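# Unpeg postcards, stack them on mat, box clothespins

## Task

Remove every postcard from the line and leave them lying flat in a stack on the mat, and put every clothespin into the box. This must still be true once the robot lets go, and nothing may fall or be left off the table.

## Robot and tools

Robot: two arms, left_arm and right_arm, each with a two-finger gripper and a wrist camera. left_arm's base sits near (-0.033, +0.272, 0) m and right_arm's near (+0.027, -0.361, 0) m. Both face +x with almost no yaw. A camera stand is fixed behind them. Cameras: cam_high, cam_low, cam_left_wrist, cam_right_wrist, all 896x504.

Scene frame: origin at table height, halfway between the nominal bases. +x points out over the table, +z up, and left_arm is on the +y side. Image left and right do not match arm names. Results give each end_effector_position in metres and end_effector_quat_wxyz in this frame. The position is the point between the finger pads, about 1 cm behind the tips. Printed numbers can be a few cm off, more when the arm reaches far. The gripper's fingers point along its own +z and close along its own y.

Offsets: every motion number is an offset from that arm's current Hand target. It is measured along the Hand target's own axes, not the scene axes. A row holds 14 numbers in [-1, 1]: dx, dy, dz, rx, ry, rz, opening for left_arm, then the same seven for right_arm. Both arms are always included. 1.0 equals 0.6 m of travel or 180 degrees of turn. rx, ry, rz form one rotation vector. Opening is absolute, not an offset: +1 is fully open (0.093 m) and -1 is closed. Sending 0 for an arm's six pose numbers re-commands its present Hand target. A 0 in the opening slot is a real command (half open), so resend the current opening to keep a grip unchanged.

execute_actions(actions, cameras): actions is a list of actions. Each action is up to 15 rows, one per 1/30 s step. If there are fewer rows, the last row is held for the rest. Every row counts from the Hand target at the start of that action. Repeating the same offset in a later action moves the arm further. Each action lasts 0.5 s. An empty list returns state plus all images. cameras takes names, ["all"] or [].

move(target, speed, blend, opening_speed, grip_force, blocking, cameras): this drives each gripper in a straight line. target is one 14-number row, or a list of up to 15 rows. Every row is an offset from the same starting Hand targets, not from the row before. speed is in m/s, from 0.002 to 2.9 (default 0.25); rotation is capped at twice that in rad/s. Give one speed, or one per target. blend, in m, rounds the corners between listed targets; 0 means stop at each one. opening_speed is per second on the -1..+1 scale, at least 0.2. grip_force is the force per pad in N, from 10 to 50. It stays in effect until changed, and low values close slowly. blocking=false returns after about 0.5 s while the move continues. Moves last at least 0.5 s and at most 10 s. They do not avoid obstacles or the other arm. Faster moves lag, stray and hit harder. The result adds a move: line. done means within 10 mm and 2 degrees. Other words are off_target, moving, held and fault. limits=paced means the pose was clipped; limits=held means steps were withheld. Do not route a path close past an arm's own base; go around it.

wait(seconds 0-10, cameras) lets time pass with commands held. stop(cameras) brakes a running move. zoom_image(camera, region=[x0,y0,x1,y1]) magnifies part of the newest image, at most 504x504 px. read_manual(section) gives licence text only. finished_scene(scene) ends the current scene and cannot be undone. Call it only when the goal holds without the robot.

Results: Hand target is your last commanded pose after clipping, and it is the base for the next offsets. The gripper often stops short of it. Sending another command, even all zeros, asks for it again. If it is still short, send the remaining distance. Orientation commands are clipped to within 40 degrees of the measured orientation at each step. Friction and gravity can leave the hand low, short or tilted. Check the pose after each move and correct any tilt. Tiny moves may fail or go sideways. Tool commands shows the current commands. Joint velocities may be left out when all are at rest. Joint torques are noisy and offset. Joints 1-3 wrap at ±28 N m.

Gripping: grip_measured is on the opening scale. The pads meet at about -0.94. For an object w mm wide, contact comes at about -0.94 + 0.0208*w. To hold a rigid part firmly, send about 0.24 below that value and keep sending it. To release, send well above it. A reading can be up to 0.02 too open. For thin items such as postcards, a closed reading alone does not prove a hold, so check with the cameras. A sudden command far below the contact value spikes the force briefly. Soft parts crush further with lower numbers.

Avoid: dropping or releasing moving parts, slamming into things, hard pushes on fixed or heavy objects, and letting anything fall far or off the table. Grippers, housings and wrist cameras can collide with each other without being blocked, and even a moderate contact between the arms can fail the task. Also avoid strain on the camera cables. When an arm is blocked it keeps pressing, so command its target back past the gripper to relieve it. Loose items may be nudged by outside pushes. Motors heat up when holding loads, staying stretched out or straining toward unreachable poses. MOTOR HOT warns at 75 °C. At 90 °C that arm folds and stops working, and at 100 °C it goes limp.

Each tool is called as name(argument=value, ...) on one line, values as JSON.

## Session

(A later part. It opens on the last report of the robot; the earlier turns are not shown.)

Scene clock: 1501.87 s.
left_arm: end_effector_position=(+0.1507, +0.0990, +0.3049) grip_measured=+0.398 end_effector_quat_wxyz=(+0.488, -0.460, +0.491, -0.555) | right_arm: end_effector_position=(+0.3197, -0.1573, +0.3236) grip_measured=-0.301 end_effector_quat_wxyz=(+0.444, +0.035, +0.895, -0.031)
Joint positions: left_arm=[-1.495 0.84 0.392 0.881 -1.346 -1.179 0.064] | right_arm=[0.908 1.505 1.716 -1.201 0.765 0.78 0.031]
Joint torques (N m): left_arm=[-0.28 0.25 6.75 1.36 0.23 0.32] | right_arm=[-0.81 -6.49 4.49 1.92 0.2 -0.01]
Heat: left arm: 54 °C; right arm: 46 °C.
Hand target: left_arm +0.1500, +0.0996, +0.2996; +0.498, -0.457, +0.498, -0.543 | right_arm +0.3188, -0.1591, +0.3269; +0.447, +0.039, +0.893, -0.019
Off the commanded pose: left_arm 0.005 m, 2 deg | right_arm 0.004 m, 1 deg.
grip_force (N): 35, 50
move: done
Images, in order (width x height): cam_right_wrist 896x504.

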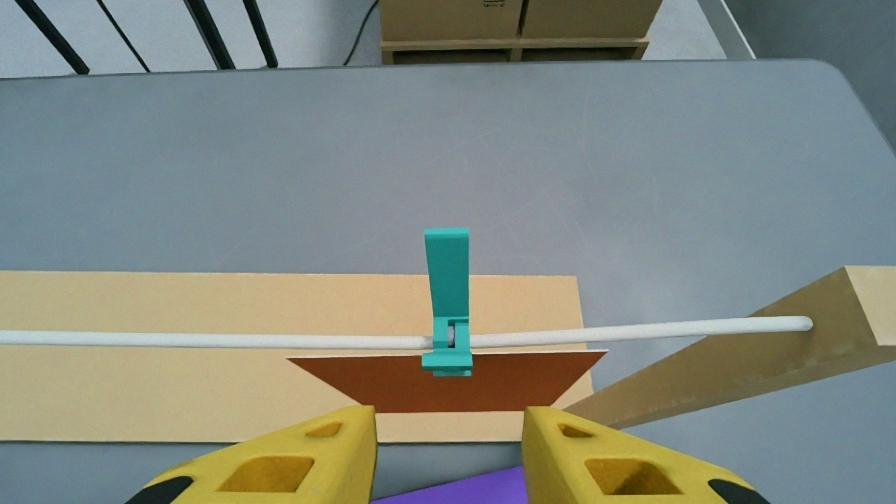

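move(target=[0,0,0,0,0,0,0.4,-0.008,0,0.05,0,0,0,-0.35], speed=0.1, cameras=["cam_right_wrist"])

Scene clock: 1514.53 s.
left_arm: end_effector_position=(+0.1507, +0.0990, +0.3049) grip_measured=+0.398 end_effector_quat_wxyz=(+0.488, -0.460, +0.491, -0.555) | right_arm: end_effector_position=(+0.3445, -0.1621, +0.3141) grip_measured=-0.349 end_effector_quat_wxyz=(+0.447, +0.038, +0.893, -0.026)
Joint positions: left_arm=[-1.495 0.84 0.392 0.881 -1.346 -1.179 0.064] | right_arm=[0.826 1.504 1.657 -1.069 0.716 0.691 0.028]
Joint torques (N m): left_arm=[-0.27 -0.06 6.69 1.4 0.23 0.32] | right_arm=[-0.81 -5.53 4.66 2.11 0.16 -0.02]
Heat: left arm: 53 °C; right arm: 47 °C.
Hand target: left_arm +0.1500, +0.0996, +0.2996; +0.498, -0.457, +0.498, -0.543 | right_arm +0.3456, -0.1614, +0.3127; +0.447, +0.039, +0.893, -0.019
Off the commanded pose: left_arm 0.005 m, 2 deg | right_arm 0.002 m, 1 deg.
grip_force (N): 35, 50
move: done
Images, in order (width x height): cam_right_wrist 896x504.

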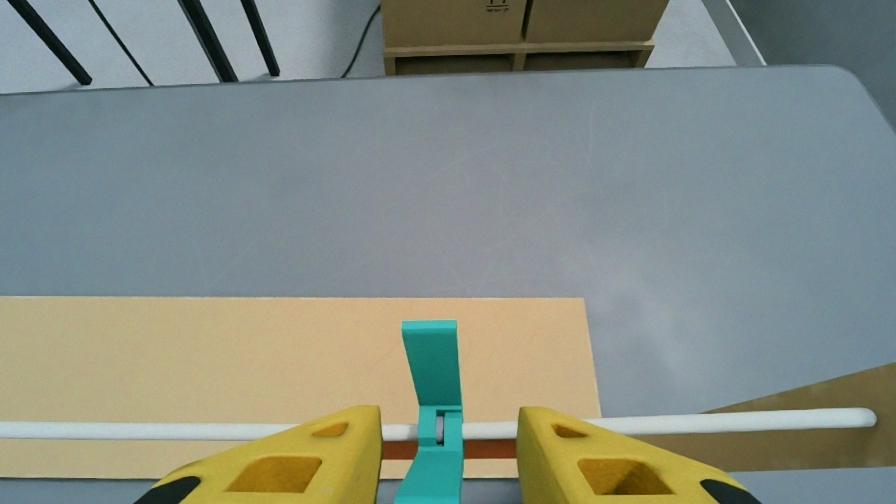

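move(target=[0,0,0,0,0,0,0.4,0,0.004,0,0,0,0,-0.82], opening_speed=0.5, cameras=["cam_right_wrist"])

Scene clock: 1521.57 s.
left_arm: end_effector_position=(+0.1507, +0.0990, +0.3049) grip_measured=+0.398 end_effector_quat_wxyz=(+0.488, -0.460, +0.491, -0.555) | right_arm: end_effector_position=(+0.3447, -0.1614, +0.3142) grip_measured=-0.817 end_effector_quat_wxyz=(+0.448, +0.038, +0.893, -0.024)
Joint positions: left_arm=[-1.495 0.84 0.392 0.881 -1.346 -1.179 0.064] | right_arm=[0.826 1.504 1.657 -1.066 0.714 0.691 0.006]
Joint torques (N m): left_arm=[0.02 -0.01 6.65 1.38 0.24 0.32] | right_arm=[-0.32 -4.92 5.24 2.03 0.22 0.05]
Motor temperatures (°C): left_arm=[31 35 53 49 29 29 31] | right_arm=[31 47 36 35 31 29 30]
Heat: left arm: 53 °C; right arm: 47 °C.
Hand target: left_arm +0.1500, +0.0996, +0.2996; +0.498, -0.457, +0.498, -0.543 | right_arm +0.3458, -0.1590, +0.3127; +0.447, +0.039, +0.893, -0.019
Off the commanded pose: left_arm 0.005 m, 2 deg | right_arm 0.003 m, 1 deg.
grip_force (N): 35, 50
move: done
Images, in order (width x height): cam_right_wrist 896x504.

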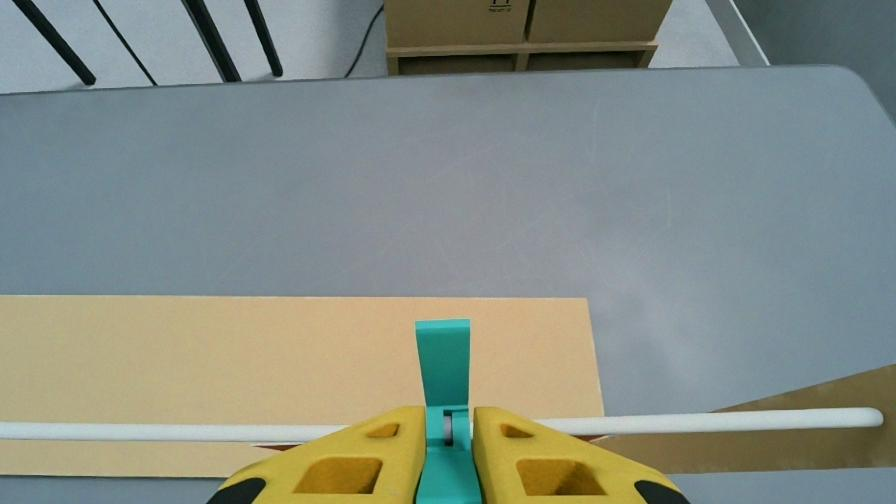

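move(target=[0,0,0,0,0,0,0.4,0,0.12,0,0,0,0,-0.82], speed=0.08, cameras=["cam_right_wrist","cam_high"])

Scene clock: 1529.20 s.
left_arm: end_effector_position=(+0.1507, +0.0990, +0.3049) grip_measured=+0.398 end_effector_quat_wxyz=(+0.488, -0.460, +0.491, -0.555) | right_arm: end_effector_position=(+0.3519, -0.1042, +0.3089) grip_measured=-0.813 end_effector_quat_wxyz=(+0.444, +0.033, +0.894, -0.051)
Joint positions: left_arm=[-1.495 0.84 0.392 0.881 -1.346 -1.179 0.064] | right_arm=[0.933 1.756 1.927 -1.215 0.804 0.813 0.006]
Joint torques (N m): left_arm=[-0.18 0.17 6.52 1.43 0.23 0.26] | right_arm=[1.31 -5.72 7.58 2 0.07 0.21]
Heat: left arm: 52 °C; right arm: 47 °C.
Hand target: left_arm +0.1500, +0.0996, +0.2996; +0.498, -0.457, +0.498, -0.543 | right_arm +0.3520, -0.0872, +0.3127; +0.447, +0.039, +0.893, -0.019
Off the commanded pose: left_arm 0.005 m, 2 deg | right_arm 0.017 m, 4 deg.
grip_force (N): 35, 50
move: off_target (right_arm)
Images, in order (width x height): cam_high 896x504, cam_right_wrist 896x504.

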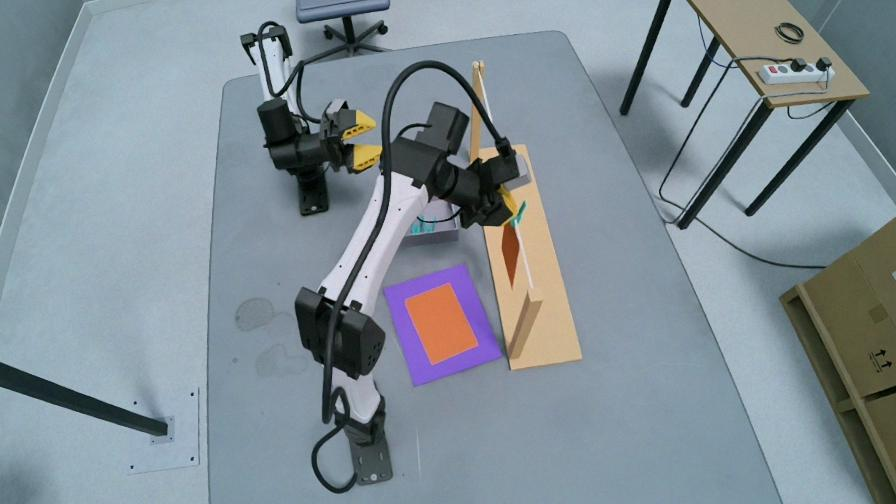

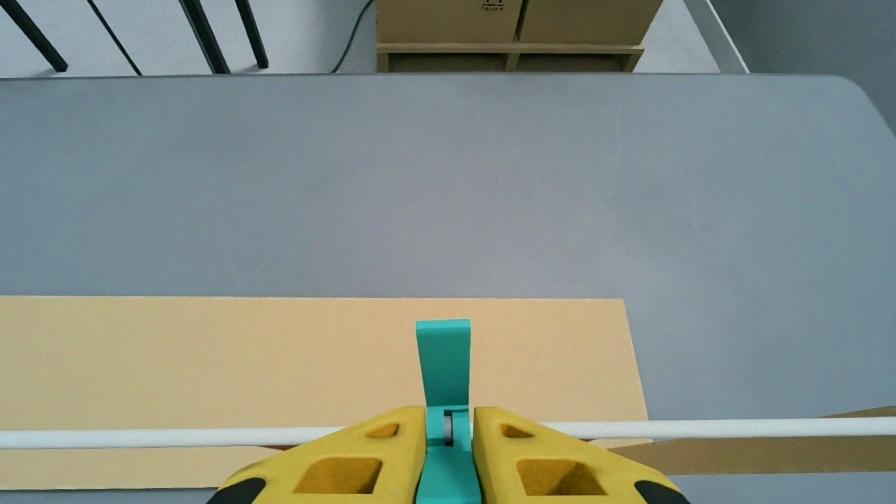

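move(target=[[-0.14,0.03,0,0,0,0,0.4,0,0.03,0,0,0,0,-0.82],[-0.14,0.03,0,0,0,0,0.4,0,0.172,0,0,0,0,-0.82]], speed=[0.15,0.08], cameras=["cam_right_wrist","cam_high"])

Scene clock: 1543.40 s.
left_arm: end_effector_position=(+0.1591, +0.1788, +0.2714) grip_measured=+0.398 end_effector_quat_wxyz=(+0.502, -0.449, +0.509, -0.536) | right_arm: end_effector_position=(+0.3634, +0.0004, +0.3107) grip_measured=-0.813 end_effector_quat_wxyz=(+0.458, +0.027, +0.888, -0.031)
Joint positions: left_arm=[-1.286 0.255 0.271 0.177 -1.152 -1.363 0.064] | right_arm=[1.048 2.341 2.843 -1.58 0.854 0.916 0.006]
Joint torques (N m): left_arm=[0.42 1.68 10.39 1.61 0.24 -0.06] | right_arm=[1.25 -8.98 6.27 1.95 0.23 0.07]
Heat: left arm: 52 °C; right arm: 47 °C.
Hand target: left_arm +0.1588, +0.1832, +0.2815; +0.498, -0.457, +0.498, -0.543 | right_arm +0.3610, +0.0156, +0.3128; +0.447, +0.039, +0.893, -0.019
Off the commanded pose: left_arm 0.011 m, 2 deg | right_arm 0.016 m, 2 deg.
elbow stopped short (right arm): the move would have taken joint 3 (elbow) straighter than the controller allows.
grip_force (N): 35, 50
move: off_target (left_arm, right_arm)
Images, in order (width x height): cam_high 896x504, cam_right_wrist 896x504.

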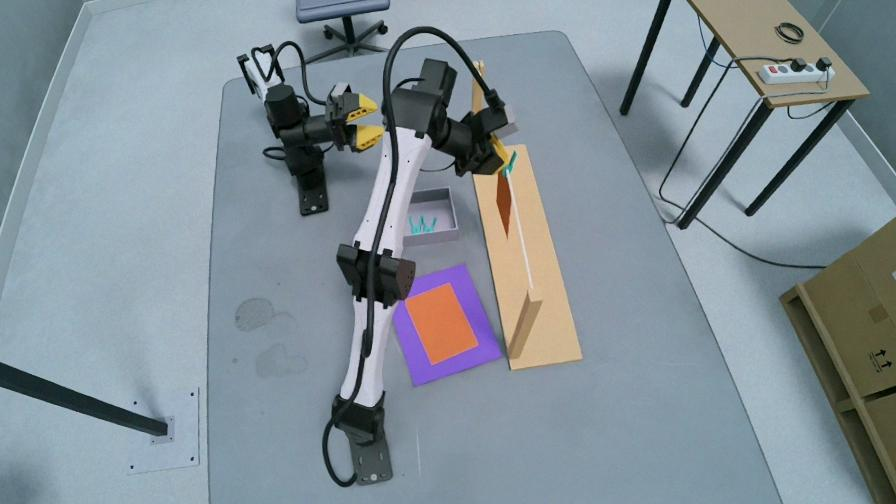

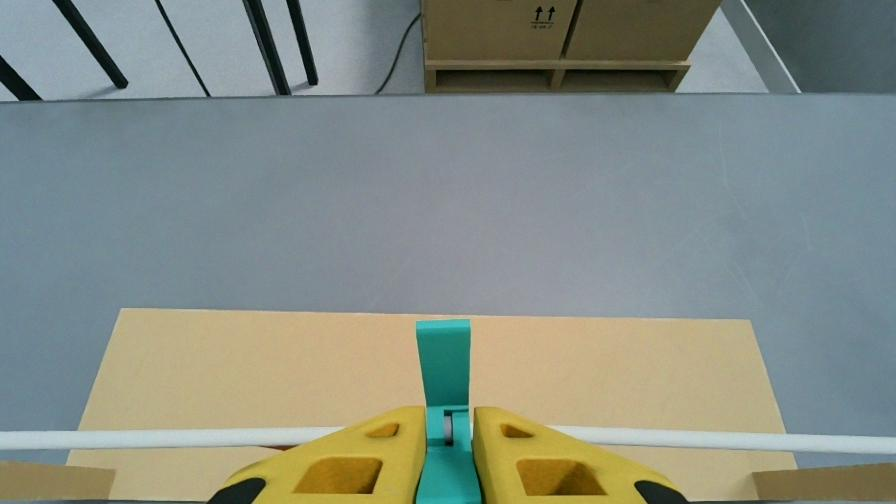

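move(target=[[0,0,0,0,0,0,0.4,0,-0.022,0,0,0,0,-0.82],[0,0,0,0,0,0,0.4,0,-0.022,0,0,0,0,-0.35],[0,0,0,0,0,0,0.4,0,-0.022,-0.18,0,0,0,-0.35],[0,0,0,0,0,0,0.4,-0.0913,-0.1842,-0.1759,-0.4174,-0.0301,-0.2756,0.3],[0,0,0,0,0,0,0.4,-0.0667,-0.1644,-0.0424,-0.4174,-0.0301,-0.2756,0.3]], speed=[0.1,0.1,0.12,0.2,0.15], cameras=["all"])

Scene clock: 1571.77 s.
left_arm: end_effector_position=(+0.1591, +0.1788, +0.2714) grip_measured=+0.398 end_effector_quat_wxyz=(+0.502, -0.449, +0.509, -0.536) | right_arm: end_effector_position=(+0.3554, -0.0839, +0.3584) grip_measured=+0.299 end_effector_quat_wxyz=(+0.362, -0.582, +0.648, +0.332)
Joint positions: left_arm=[-1.286 0.255 0.271 0.177 -1.152 -1.363 0.064] | right_arm=[0.368 1.805 2.121 -1.217 -0.851 -0.748 0.06]
Joint torques (N m): left_arm=[0.7 1.54 10.39 1.57 0.28 -0.1] | right_arm=[-0.75 -7.23 4.41 2.06 -0.79 -0.14]
Heat: left arm: 54 °C; right arm: 51 °C.
Hand target: left_arm +0.1588, +0.1832, +0.2815; +0.498, -0.457, +0.498, -0.543 | right_arm +0.3560, -0.0830, +0.3600; +0.369, -0.585, +0.638, +0.338
Off the commanded pose: left_arm 0.011 m, 2 deg | right_arm 0.002 m, 2 deg.
grip_force (N): 35, 50
move: off_target (left_arm)

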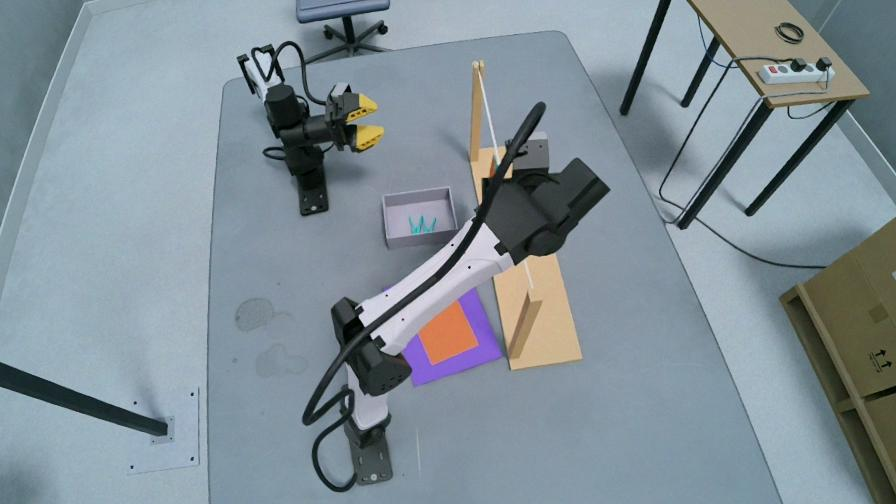

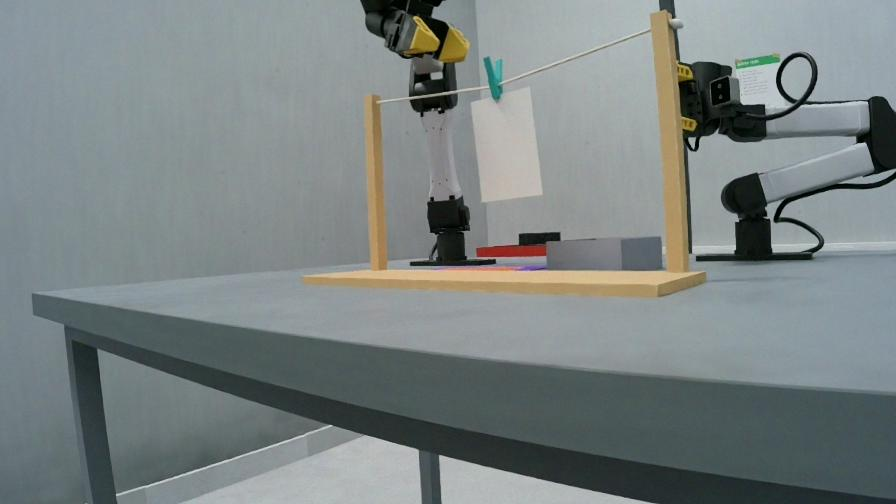

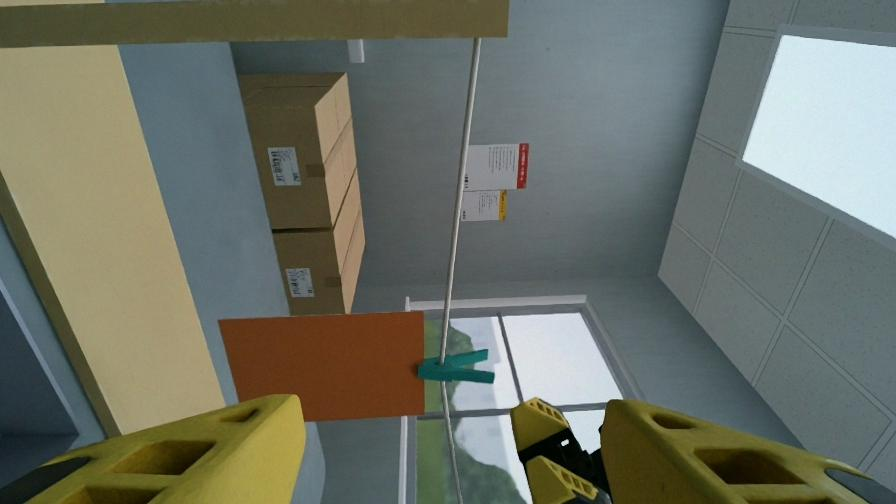

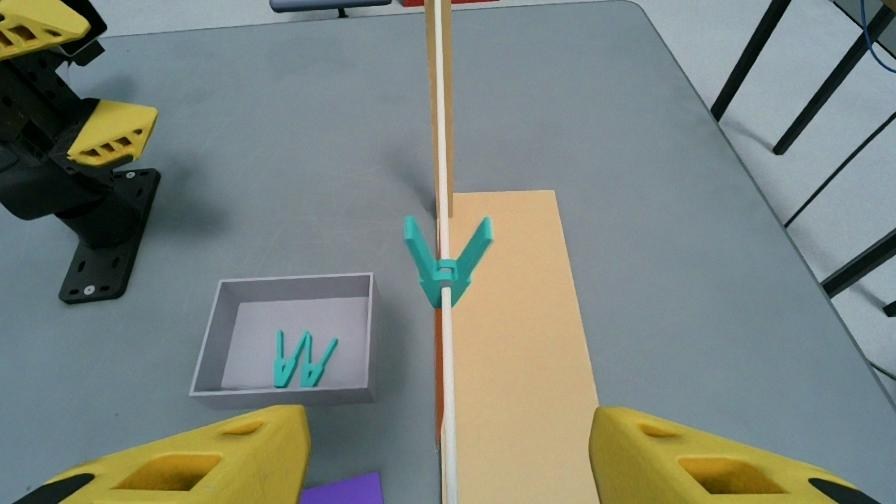

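move(target=[0.2717,-0.0131,0.0133,0,0,0,0.4,0,0,0.1,0,0,0,0.25], speed=0.14, cameras=["cam_right_wrist","cam_left_wrist"])

Scene clock: 1582.53 s.
left_arm: end_effector_position=(+0.1525, +0.0202, +0.2883) grip_measured=+0.398 end_effector_quat_wxyz=(+0.492, -0.456, +0.500, -0.548) | right_arm: end_effector_position=(+0.3578, -0.0344, +0.3351) grip_measured=+0.251 end_effector_quat_wxyz=(+0.369, -0.585, +0.638, +0.339)
Joint positions: left_arm=[-1.523 1.302 0.542 1.199 -1.372 -1.147 0.064] | right_arm=[0.484 1.812 1.986 -0.964 -0.796 -0.624 0.057]
Joint torques (N m): left_arm=[0.14 -2.62 7.94 1.48 0.26 0.27] | right_arm=[0.13 -7.02 4.81 2.28 -0.41 0.03]
Motor temperatures (°C): left_arm=[31 34 55 48 29 29 31] | right_arm=[31 50 36 37 31 29 30]
Heat: left arm: 55 °C; right arm: 50 °C.
Hand target: left_arm +0.1519, +0.0202, +0.2901; +0.498, -0.457, +0.498, -0.543 | right_arm +0.3606, -0.0313, +0.3300; +0.369, -0.585, +0.638, +0.338
Off the commanded pose: left_arm 0.002 m, 1 deg | right_arm 0.007 m, 0 deg.
grip_force (N): 35, 50
move: done
Images, in order (width x height): cam_left_wrist 896x504, cam_right_wrist 896x504.

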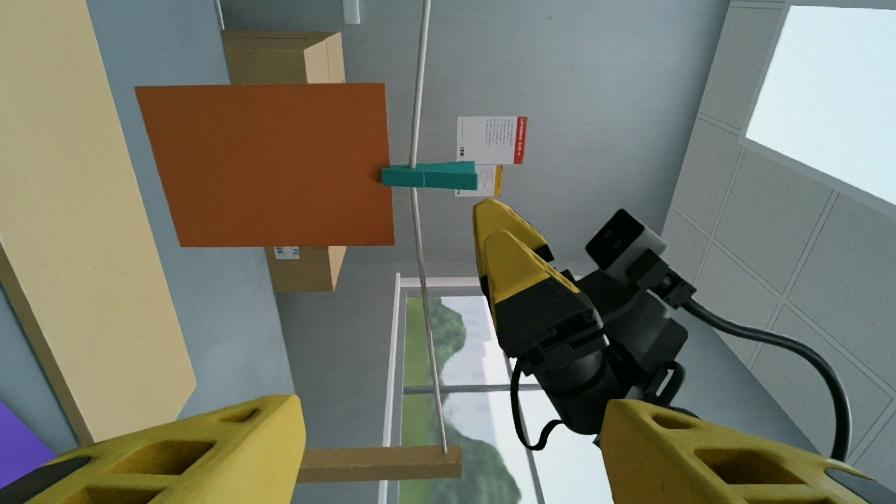

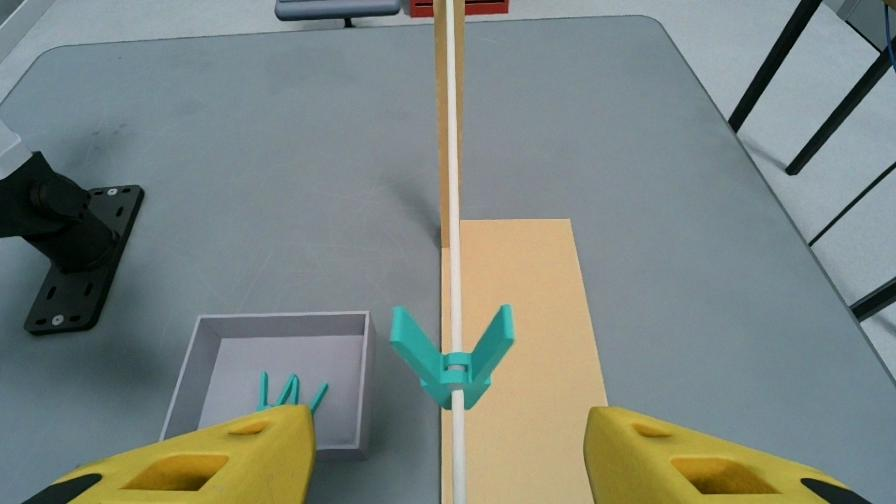

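move(target=[0,0,0,0,0,0,0.4,0,-0.003,0.065,0,0,0,0.2], speed=0.1, cameras=["cam_right_wrist"])

Scene clock: 1590.20 s.
left_arm: end_effector_position=(+0.1525, +0.0202, +0.2884) grip_measured=+0.398 end_effector_quat_wxyz=(+0.492, -0.456, +0.500, -0.548) | right_arm: end_effector_position=(+0.3629, -0.0003, +0.3138) grip_measured=+0.201 end_effector_quat_wxyz=(+0.366, -0.585, +0.639, +0.340)
Joint positions: left_arm=[-1.523 1.302 0.542 1.199 -1.372 -1.147 0.064] | right_arm=[0.553 1.864 1.956 -0.843 -0.747 -0.559 0.055]
Joint torques (N m): left_arm=[0.02 -2.71 8.03 1.34 0.21 0.25] | right_arm=[-0.01 -7.84 5.14 2.38 -0.38 0.02]
Motor temperatures (°C): left_arm=[31 34 55 48 29 29 31] | right_arm=[31 49 36 38 31 29 30]
Heat: left arm: 55 °C; right arm: 49 °C.
Hand target: left_arm +0.1520, +0.0202, +0.2900; +0.496, -0.458, +0.500, -0.543 | right_arm +0.3654, +0.0022, +0.3104; +0.369, -0.585, +0.638, +0.338
Off the commanded pose: left_arm 0.002 m, 1 deg | right_arm 0.005 m, 0 deg.
grip_force (N): 35, 50
move: done
Images, in order (width x height): cam_right_wrist 896x504.

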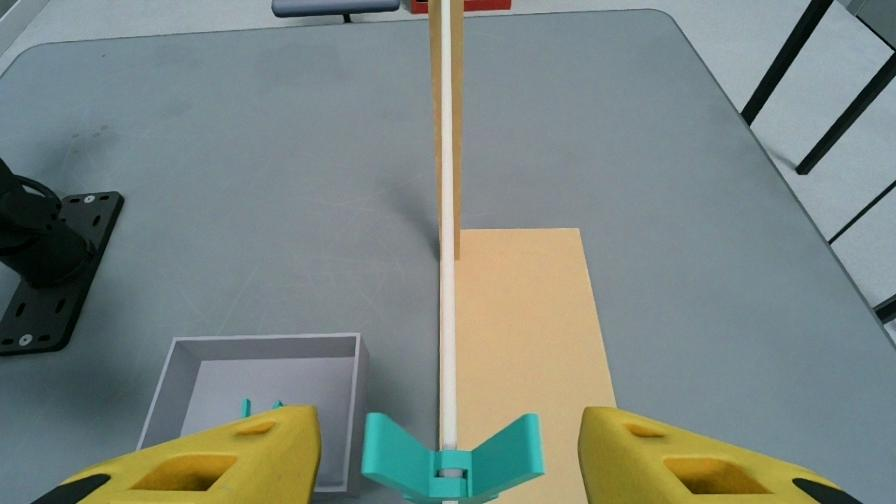

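move(target=[[0,0,0,0,0,0,0.4,0,-0.001,0.011,0,0,0,0.2],[0,0,0,0,0,0,0.4,0,-0.001,0.011,0,0,0,-0.16]], speed=0.06, opening_speed=0.4, cameras=["cam_right_wrist","cam_left_wrist"])

Scene clock: 1603.10 s.
left_arm: end_effector_position=(+0.1525, +0.0202, +0.2884) grip_measured=+0.398 end_effector_quat_wxyz=(+0.492, -0.456, +0.500, -0.548) | right_arm: end_effector_position=(+0.3645, +0.0038, +0.3125) grip_measured=-0.159 end_effector_quat_wxyz=(+0.369, -0.584, +0.638, +0.339)
Joint positions: left_arm=[-1.523 1.302 0.542 1.199 -1.372 -1.147 0.064] | right_arm=[0.561 1.871 1.956 -0.824 -0.739 -0.549 0.038]
Joint torques (N m): left_arm=[0.1 -2.66 7.97 1.4 0.29 0.26] | right_arm=[0.29 -7.61 5.14 2.4 -0.37 0.03]
Motor temperatures (°C): left_arm=[31 34 56 47 29 29 31] | right_arm=[31 51 36 38 31 29 30]
Heat: left arm: 56 °C; right arm: 51 °C.
Hand target: left_arm +0.1520, +0.0202, +0.2900; +0.496, -0.458, +0.500, -0.543 | right_arm +0.3665, +0.0079, +0.3072; +0.369, -0.585, +0.638, +0.338
Off the commanded pose: left_arm 0.002 m, 1 deg | right_arm 0.007 m, 0 deg.
grip_force (N): 35, 50
move: done
Images, in order (width x height): cam_left_wrist 896x504, cam_right_wrist 896x504.

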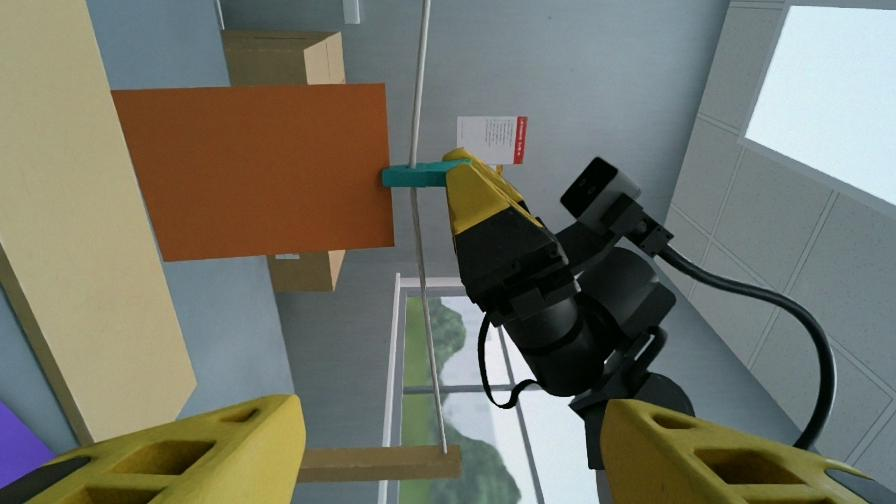

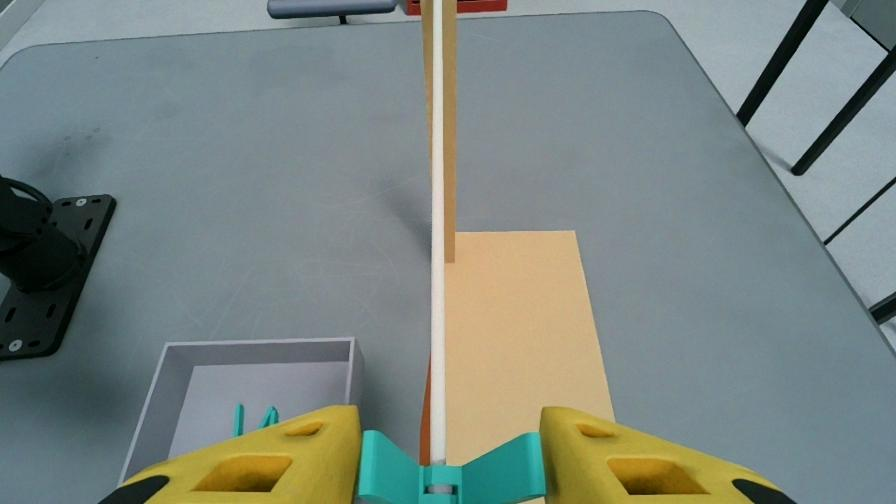

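move(target=[[0,0,0,0,0,0,0.4,0.0046,-0.024,0.0027,-0.0694,0,0.1203,-0.16],[0,0,0,0,0,0,0.4,0.0144,-0.04,0.0083,-0.125,0,0.2165,-0.16]], speed=0.12, cameras=["cam_right_wrist"])

move(target=[[0,0,0,0,0,0,0.4,0.0017,-0.0147,0.001,-0.0417,0,0.0722,-0.16],[0,0,0,0,0,0,0.4,0.0066,-0.0283,0.0038,-0.0833,0,0.1443,-0.16]], speed=0.12, cameras=["cam_left_wrist","cam_right_wrist"])

Scene clock: 1619.57 s.
left_arm: end_effector_position=(+0.1525, +0.0202, +0.2884) grip_measured=+0.398 end_effector_quat_wxyz=(+0.492, -0.456, +0.500, -0.548) | right_arm: end_effector_position=(+0.3885, +0.0070, +0.2933) grip_measured=-0.159 end_effector_quat_wxyz=(+0.115, -0.397, +0.725, +0.551)
Joint positions: left_arm=[-1.523 1.302 0.542 1.199 -1.372 -1.147 0.064] | right_arm=[0.458 2.363 2.629 -1.374 -1.149 -0.207 0.038]
Joint torques (N m): left_arm=[0.09 -2.78 7.9 1.37 0.22 0.27] | right_arm=[-0.91 -9.89 7.2 1.31 -0.89 -0.11]
Motor temperatures (°C): left_arm=[31 34 56 46 29 29 31] | right_arm=[31 51 37 38 31 29 30]
Heat: left arm: 56 °C; right arm: 51 °C.
Hand target: left_arm +0.1520, +0.0202, +0.2900; +0.496, -0.458, +0.500, -0.543 | right_arm +0.3903, +0.0058, +0.2974; +0.117, -0.400, +0.719, +0.556
Off the commanded pose: left_arm 0.002 m, 1 deg | right_arm 0.004 m, 1 deg.
grip_force (N): 35, 50
move: done
Images, in order (width x height): cam_right_wrist 896x504.

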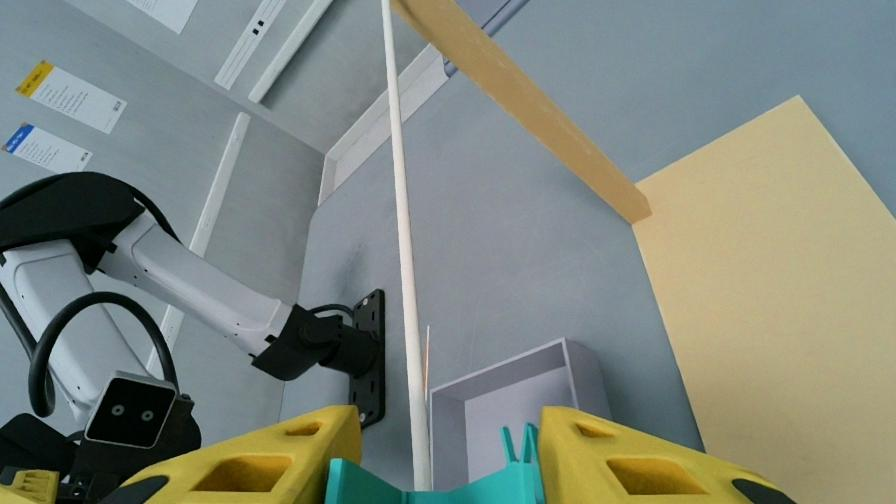

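Scene clock: 1622.93 s.
left_arm: end_effector_position=(+0.1525, +0.0202, +0.2884) grip_measured=+0.398 end_effector_quat_wxyz=(+0.492, -0.456, +0.500, -0.548) | right_arm: end_effector_position=(+0.3969, +0.0071, +0.2826) grip_measured=-0.159 end_effector_quat_wxyz=(-0.053, -0.245, +0.715, +0.653)
Joint positions: left_arm=[-1.523 1.302 0.542 1.199 -1.372 -1.147 0.064] | right_arm=[0.425 2.533 2.753 -1.464 -1.421 0.081 0.038]
Joint torques (N m): left_arm=[0.09 -2.81 8.14 1.32 0.32 0.22] | right_arm=[-0.94 -10.66 5.93 0.96 -0.96 0.01]
Motor temperatures (°C): left_arm=[31 34 56 46 29 29 31] | right_arm=[31 52 37 38 31 29 30]
Heat: left arm: 56 °C; right arm: 52 °C.
Hand target: left_arm +0.1520, +0.0202, +0.2900; +0.496, -0.458, +0.500, -0.543 | right_arm +0.3991, +0.0051, +0.2821; -0.063, -0.241, +0.712, +0.657
Off the commanded pose: left_arm 0.002 m, 1 deg | right_arm 0.003 m, 1 deg.
grip_force (N): 35, 50
move: done
Images, in order (width x height): cam_left_wrist 896x504, cam_right_wrist 896x504.

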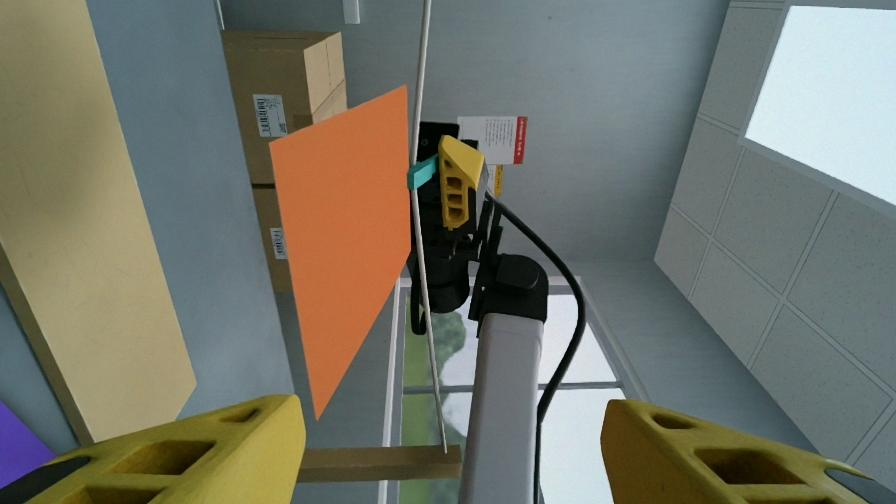

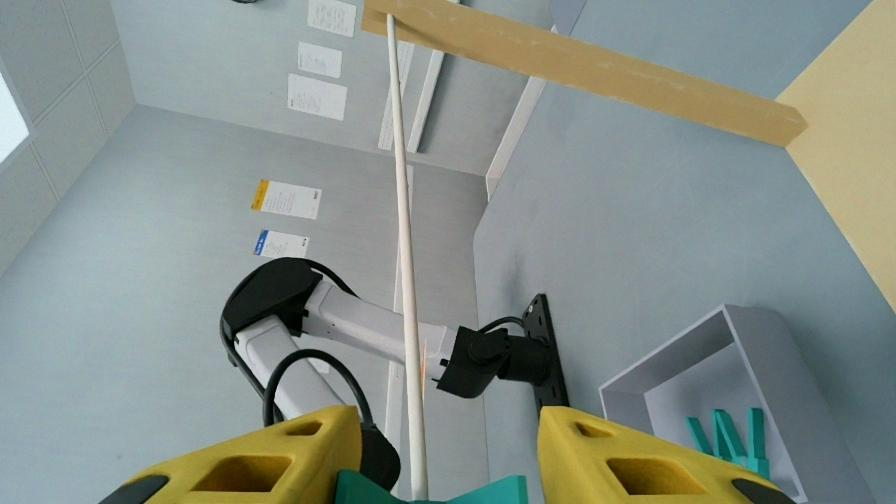

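move(target=[0.0205,0.0927,0.007,0,0,0,0.4,0,0,0,0,0,0,-0.16], speed=0.12, cameras=["cam_left_wrist"])

Scene clock: 1641.07 s.
left_arm: end_effector_position=(+0.1583, +0.0052, +0.2355) grip_measured=+0.398 end_effector_quat_wxyz=(+0.491, -0.461, +0.502, -0.543) | right_arm: end_effector_position=(+0.3966, +0.0070, +0.2826) grip_measured=-0.159 end_effector_quat_wxyz=(-0.054, -0.244, +0.715, +0.653)
Joint positions: left_arm=[-1.506 1.52 0.485 1.4 -1.368 -1.22 0.064] | right_arm=[0.425 2.533 2.753 -1.467 -1.421 0.082 0.038]
Joint torques (N m): left_arm=[0.5 -3.45 5.18 1.76 0.42 0.34] | right_arm=[-0.94 -10.52 6.11 0.96 -0.97 0]
Motor temperatures (°C): left_arm=[31 34 56 46 29 29 31] | right_arm=[31 55 37 36 31 29 30]
Heat: left arm: 56 °C; right arm: 55 °C.
Hand target: left_arm +0.1596, +0.0071, +0.2349; +0.496, -0.458, +0.500, -0.543 | right_arm +0.3991, +0.0051, +0.2821; -0.063, -0.240, +0.712, +0.657
Off the commanded pose: left_arm 0.002 m, 1 deg | right_arm 0.003 m, 1 deg.
grip_force (N): 35, 50
move: done
Images, in order (width x height): cam_left_wrist 896x504.

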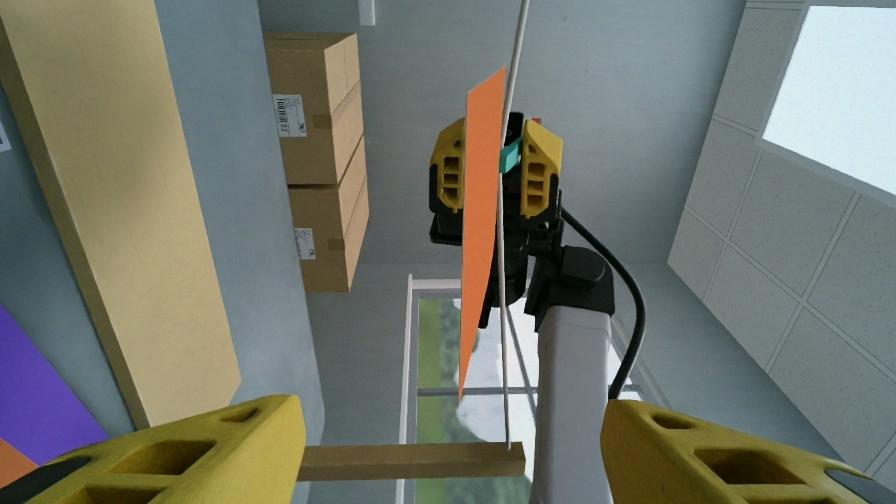

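move(target=[[-0.0133,-0.006,0.02,0,0,0,0.4,0,0,0,0,0,0,-0.16],[-0.0133,-0.008,0.1,0,0,0,0.4,0,0,0,0,0,0,-0.16]], speed=0.1, cameras=["cam_left_wrist"])

Scene clock: 1650.53 s.
left_arm: end_effector_position=(+0.2177, +0.0105, +0.2321) grip_measured=+0.398 end_effector_quat_wxyz=(+0.502, -0.450, +0.513, -0.531) | right_arm: end_effector_position=(+0.3966, +0.0070, +0.2826) grip_measured=-0.159 end_effector_quat_wxyz=(-0.054, -0.244, +0.715, +0.653)
Joint positions: left_arm=[-1.274 1.489 0.52 1.133 -1.144 -1.383 0.064] | right_arm=[0.425 2.533 2.753 -1.467 -1.421 0.082 0.038]
Joint torques (N m): left_arm=[0.64 -5.76 8.75 1.56 0.25 0.02] | right_arm=[-0.94 -10.52 6.11 0.96 -0.96 0]
Motor temperatures (°C): left_arm=[31 34 54 46 29 29 31] | right_arm=[31 56 37 36 31 29 30]
Heat: left arm: 54 °C; right arm: 56 °C.
Hand target: left_arm +0.2195, +0.0097, +0.2445; +0.496, -0.458, +0.500, -0.543 | right_arm +0.3991, +0.0051, +0.2821; -0.063, -0.240, +0.712, +0.657
Off the commanded pose: left_arm 0.013 m, 2 deg | right_arm 0.003 m, 1 deg.
grip_force (N): 35, 50
move: off_target (left_arm)
Images, in order (width x height): cam_left_wrist 896x504.

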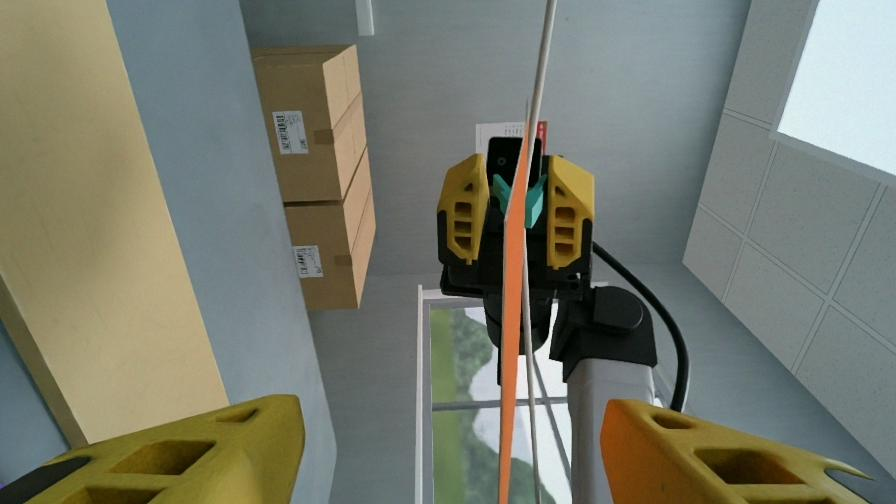

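move(target=[[0,-0.016,0,0,0,0,0.4,0,0,0,0,0,0,-0.16],[0,-0.016,0.045,0,0,0,0.4,0,0,0,0,0,0,-0.16]], speed=0.08, cameras=["cam_left_wrist","cam_high"])

Scene clock: 1659.70 s.
left_arm: end_effector_position=(+0.2426, +0.0111, +0.2517) grip_measured=+0.398 end_effector_quat_wxyz=(+0.499, -0.455, +0.505, -0.539) | right_arm: end_effector_position=(+0.3966, +0.0070, +0.2826) grip_measured=-0.159 end_effector_quat_wxyz=(-0.054, -0.244, +0.715, +0.653)
Joint positions: left_arm=[-1.186 1.465 0.592 1.031 -1.058 -1.418 0.064] | right_arm=[0.425 2.533 2.753 -1.467 -1.421 0.082 0.038]
Joint torques (N m): left_arm=[0.59 -3.99 9.54 1.7 0.27 -0.08] | right_arm=[-0.94 -10.54 6.11 0.95 -0.97 0]
Motor temperatures (°C): left_arm=[31 35 55 47 29 29 31] | right_arm=[31 57 37 36 31 29 30]
Heat: left arm: 55 °C; right arm: 57 °C.
Hand target: left_arm +0.2455, +0.0074, +0.2563; +0.496, -0.458, +0.500, -0.543 | right_arm +0.3991, +0.0051, +0.2821; -0.063, -0.240, +0.712, +0.657
Off the commanded pose: left_arm 0.007 m, 1 deg | right_arm 0.003 m, 1 deg.
grip_force (N): 35, 50
move: done
Images, in order (width x height): cam_high 896x504, cam_left_wrist 896x504.

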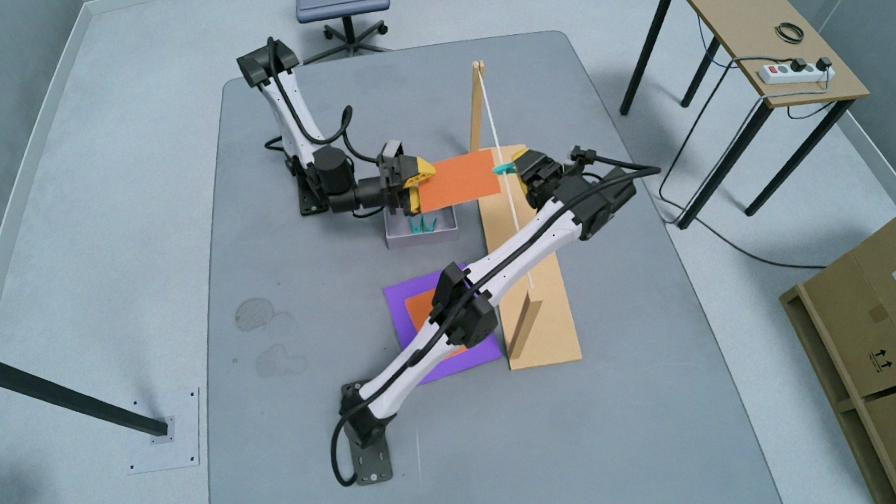

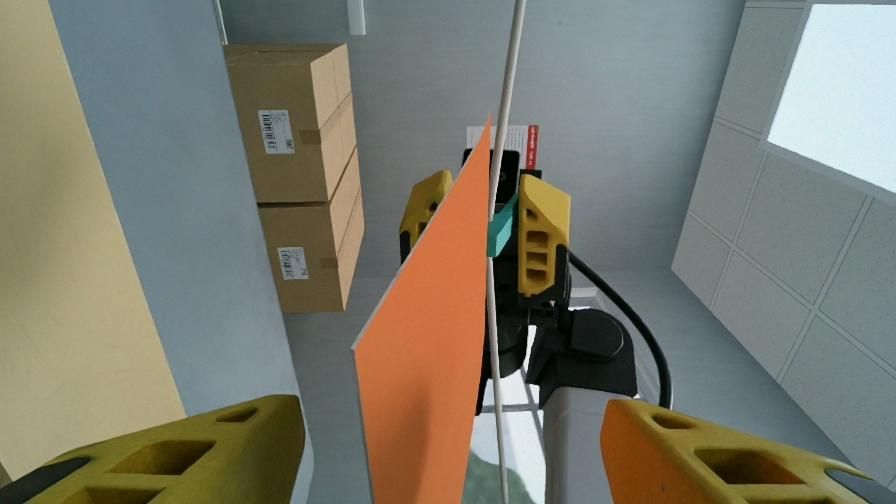

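move(target=[0,0.014,0,0,0,0,0.4,0,0,0,0,0,0,-0.16], speed=0.05, cameras=["cam_left_wrist"])

Scene clock: 1670.33 s.
left_arm: end_effector_position=(+0.2437, +0.0079, +0.2463) grip_measured=+0.398 end_effector_quat_wxyz=(+0.498, -0.454, +0.506, -0.538) | right_arm: end_effector_position=(+0.3966, +0.0070, +0.2826) grip_measured=-0.159 end_effector_quat_wxyz=(-0.054, -0.244, +0.715, +0.653)
Joint positions: left_arm=[-1.186 1.491 0.592 1.052 -1.056 -1.421 0.064] | right_arm=[0.425 2.533 2.753 -1.467 -1.421 0.082 0.038]
Joint torques (N m): left_arm=[1.18 -3.96 7.58 1.89 0.26 -0.04] | right_arm=[-0.94 -10.52 6.12 0.95 -0.96 0.01]
Motor temperatures (°C): left_arm=[31 35 56 47 29 29 31] | right_arm=[31 58 37 35 31 29 30]
Heat: left arm: 56 °C; right arm: 58 °C.
Hand target: left_arm +0.2461, +0.0073, +0.2479; +0.496, -0.458, +0.500, -0.543 | right_arm +0.3991, +0.0051, +0.2821; -0.063, -0.240, +0.712, +0.657
Off the commanded pose: left_arm 0.003 m, 1 deg | right_arm 0.003 m, 1 deg.
grip_force (N): 35, 50
move: done
Images, in order (width x height): cam_left_wrist 896x504.

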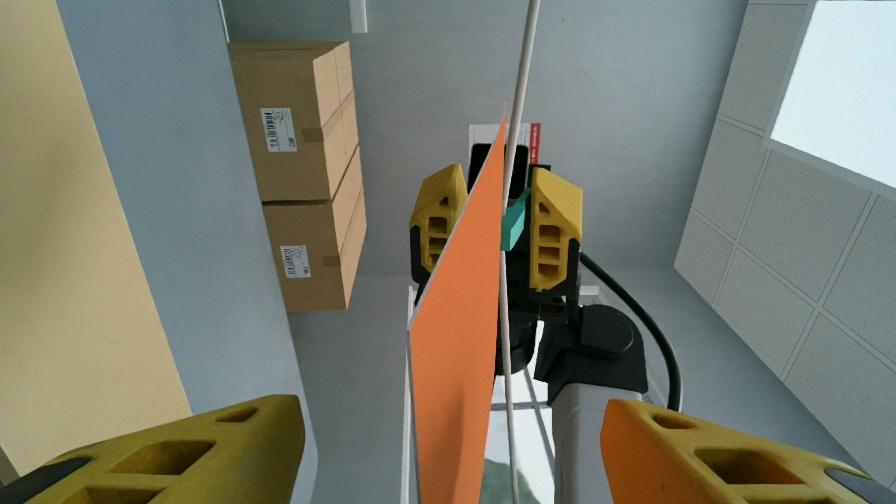

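move(target=[0,0,0,0,0,0,-1,0,0,0,0,0,0,-0.16], opening_speed=0.8, cameras=["cam_left_wrist"])

move(target=[0,0,0,0,0,0,-1,0,0,0,0,0,0,-0.65], opening_speed=0.4, cameras=["cam_left_wrist","cam_right_wrist"])

Scene clock: 1708.77 s.
left_arm: end_effector_position=(+0.2437, +0.0079, +0.2471) grip_measured=-0.979 end_effector_quat_wxyz=(+0.497, -0.454, +0.505, -0.540) | right_arm: end_effector_position=(+0.3964, +0.0070, +0.2829) grip_measured=-0.159 end_effector_quat_wxyz=(-0.055, -0.243, +0.714, +0.654)
Joint positions: left_arm=[-1.186 1.491 0.592 1.057 -1.055 -1.421 0] | right_arm=[0.425 2.533 2.753 -1.467 -1.423 0.082 0.038]
Joint torques (N m): left_arm=[0.83 -4.08 7.49 1.83 0.23 -0.04] | right_arm=[-0.92 -10.5 6.16 0.95 -0.94 0]
Motor temperatures (°C): left_arm=[31 34 55 48 29 29 31] | right_arm=[31 59 38 35 32 29 30]
Heat: left arm: 55 °C; right arm: 59 °C.
Hand target: left_arm +0.2461, +0.0073, +0.2480; +0.496, -0.458, +0.500, -0.543 | right_arm +0.3991, +0.0051, +0.2821; -0.063, -0.240, +0.712, +0.657
Off the commanded pose: left_arm 0.003 m, 1 deg | right_arm 0.003 m, 1 deg.
grip_force (N): 35, 50
move: done
Images, in order (width x height): cam_left_wrist 896x504.

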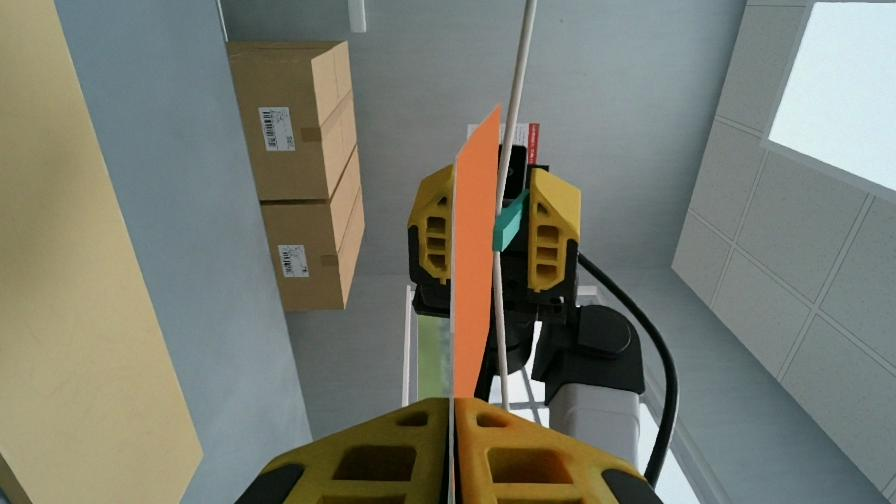

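Scene clock: 1710.20 s.
left_arm: end_effector_position=(+0.2437, +0.0079, +0.2471) grip_measured=-0.979 end_effector_quat_wxyz=(+0.497, -0.454, +0.505, -0.540) | right_arm: end_effector_position=(+0.3955, +0.0068, +0.2845) grip_measured=-0.644 end_effector_quat_wxyz=(-0.058, -0.242, +0.711, +0.657)
Joint positions: left_arm=[-1.186 1.491 0.592 1.057 -1.055 -1.421 0] | right_arm=[0.425 2.533 2.753 -1.471 -1.434 0.083 0.014]
Joint torques (N m): left_arm=[0.8 -4.1 7.57 1.86 0.23 -0.07] | right_arm=[-0.92 -10.29 6.56 0.95 -0.81 -0.03]
Motor temperatures (°C): left_arm=[31 34 55 48 29 29 31] | right_arm=[31 59 38 35 32 29 30]
Heat: left arm: 55 °C; right arm: 59 °C.
Hand target: left_arm +0.2461, +0.0073, +0.2479; +0.496, -0.458, +0.500, -0.543 | right_arm +0.3991, +0.0051, +0.2822; -0.063, -0.240, +0.712, +0.657
Off the commanded pose: left_arm 0.003 m, 1 deg | right_arm 0.005 m, 1 deg.
grip_force (N): 35, 50
move: done
Images, in order (width x height): cam_left_wrist 896x504, cam_right_wrist 896x504.

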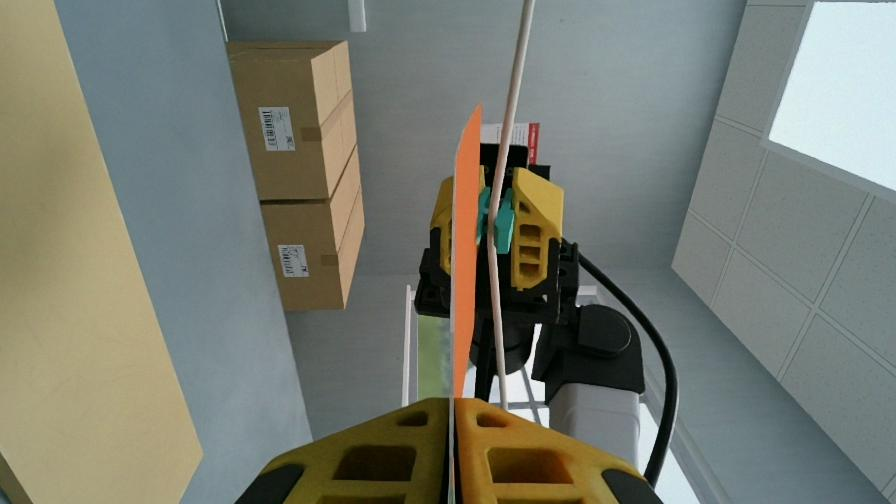

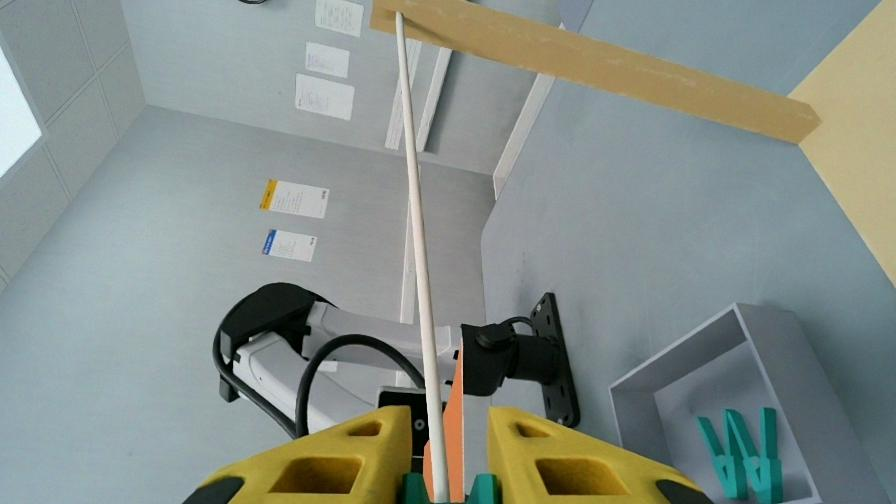

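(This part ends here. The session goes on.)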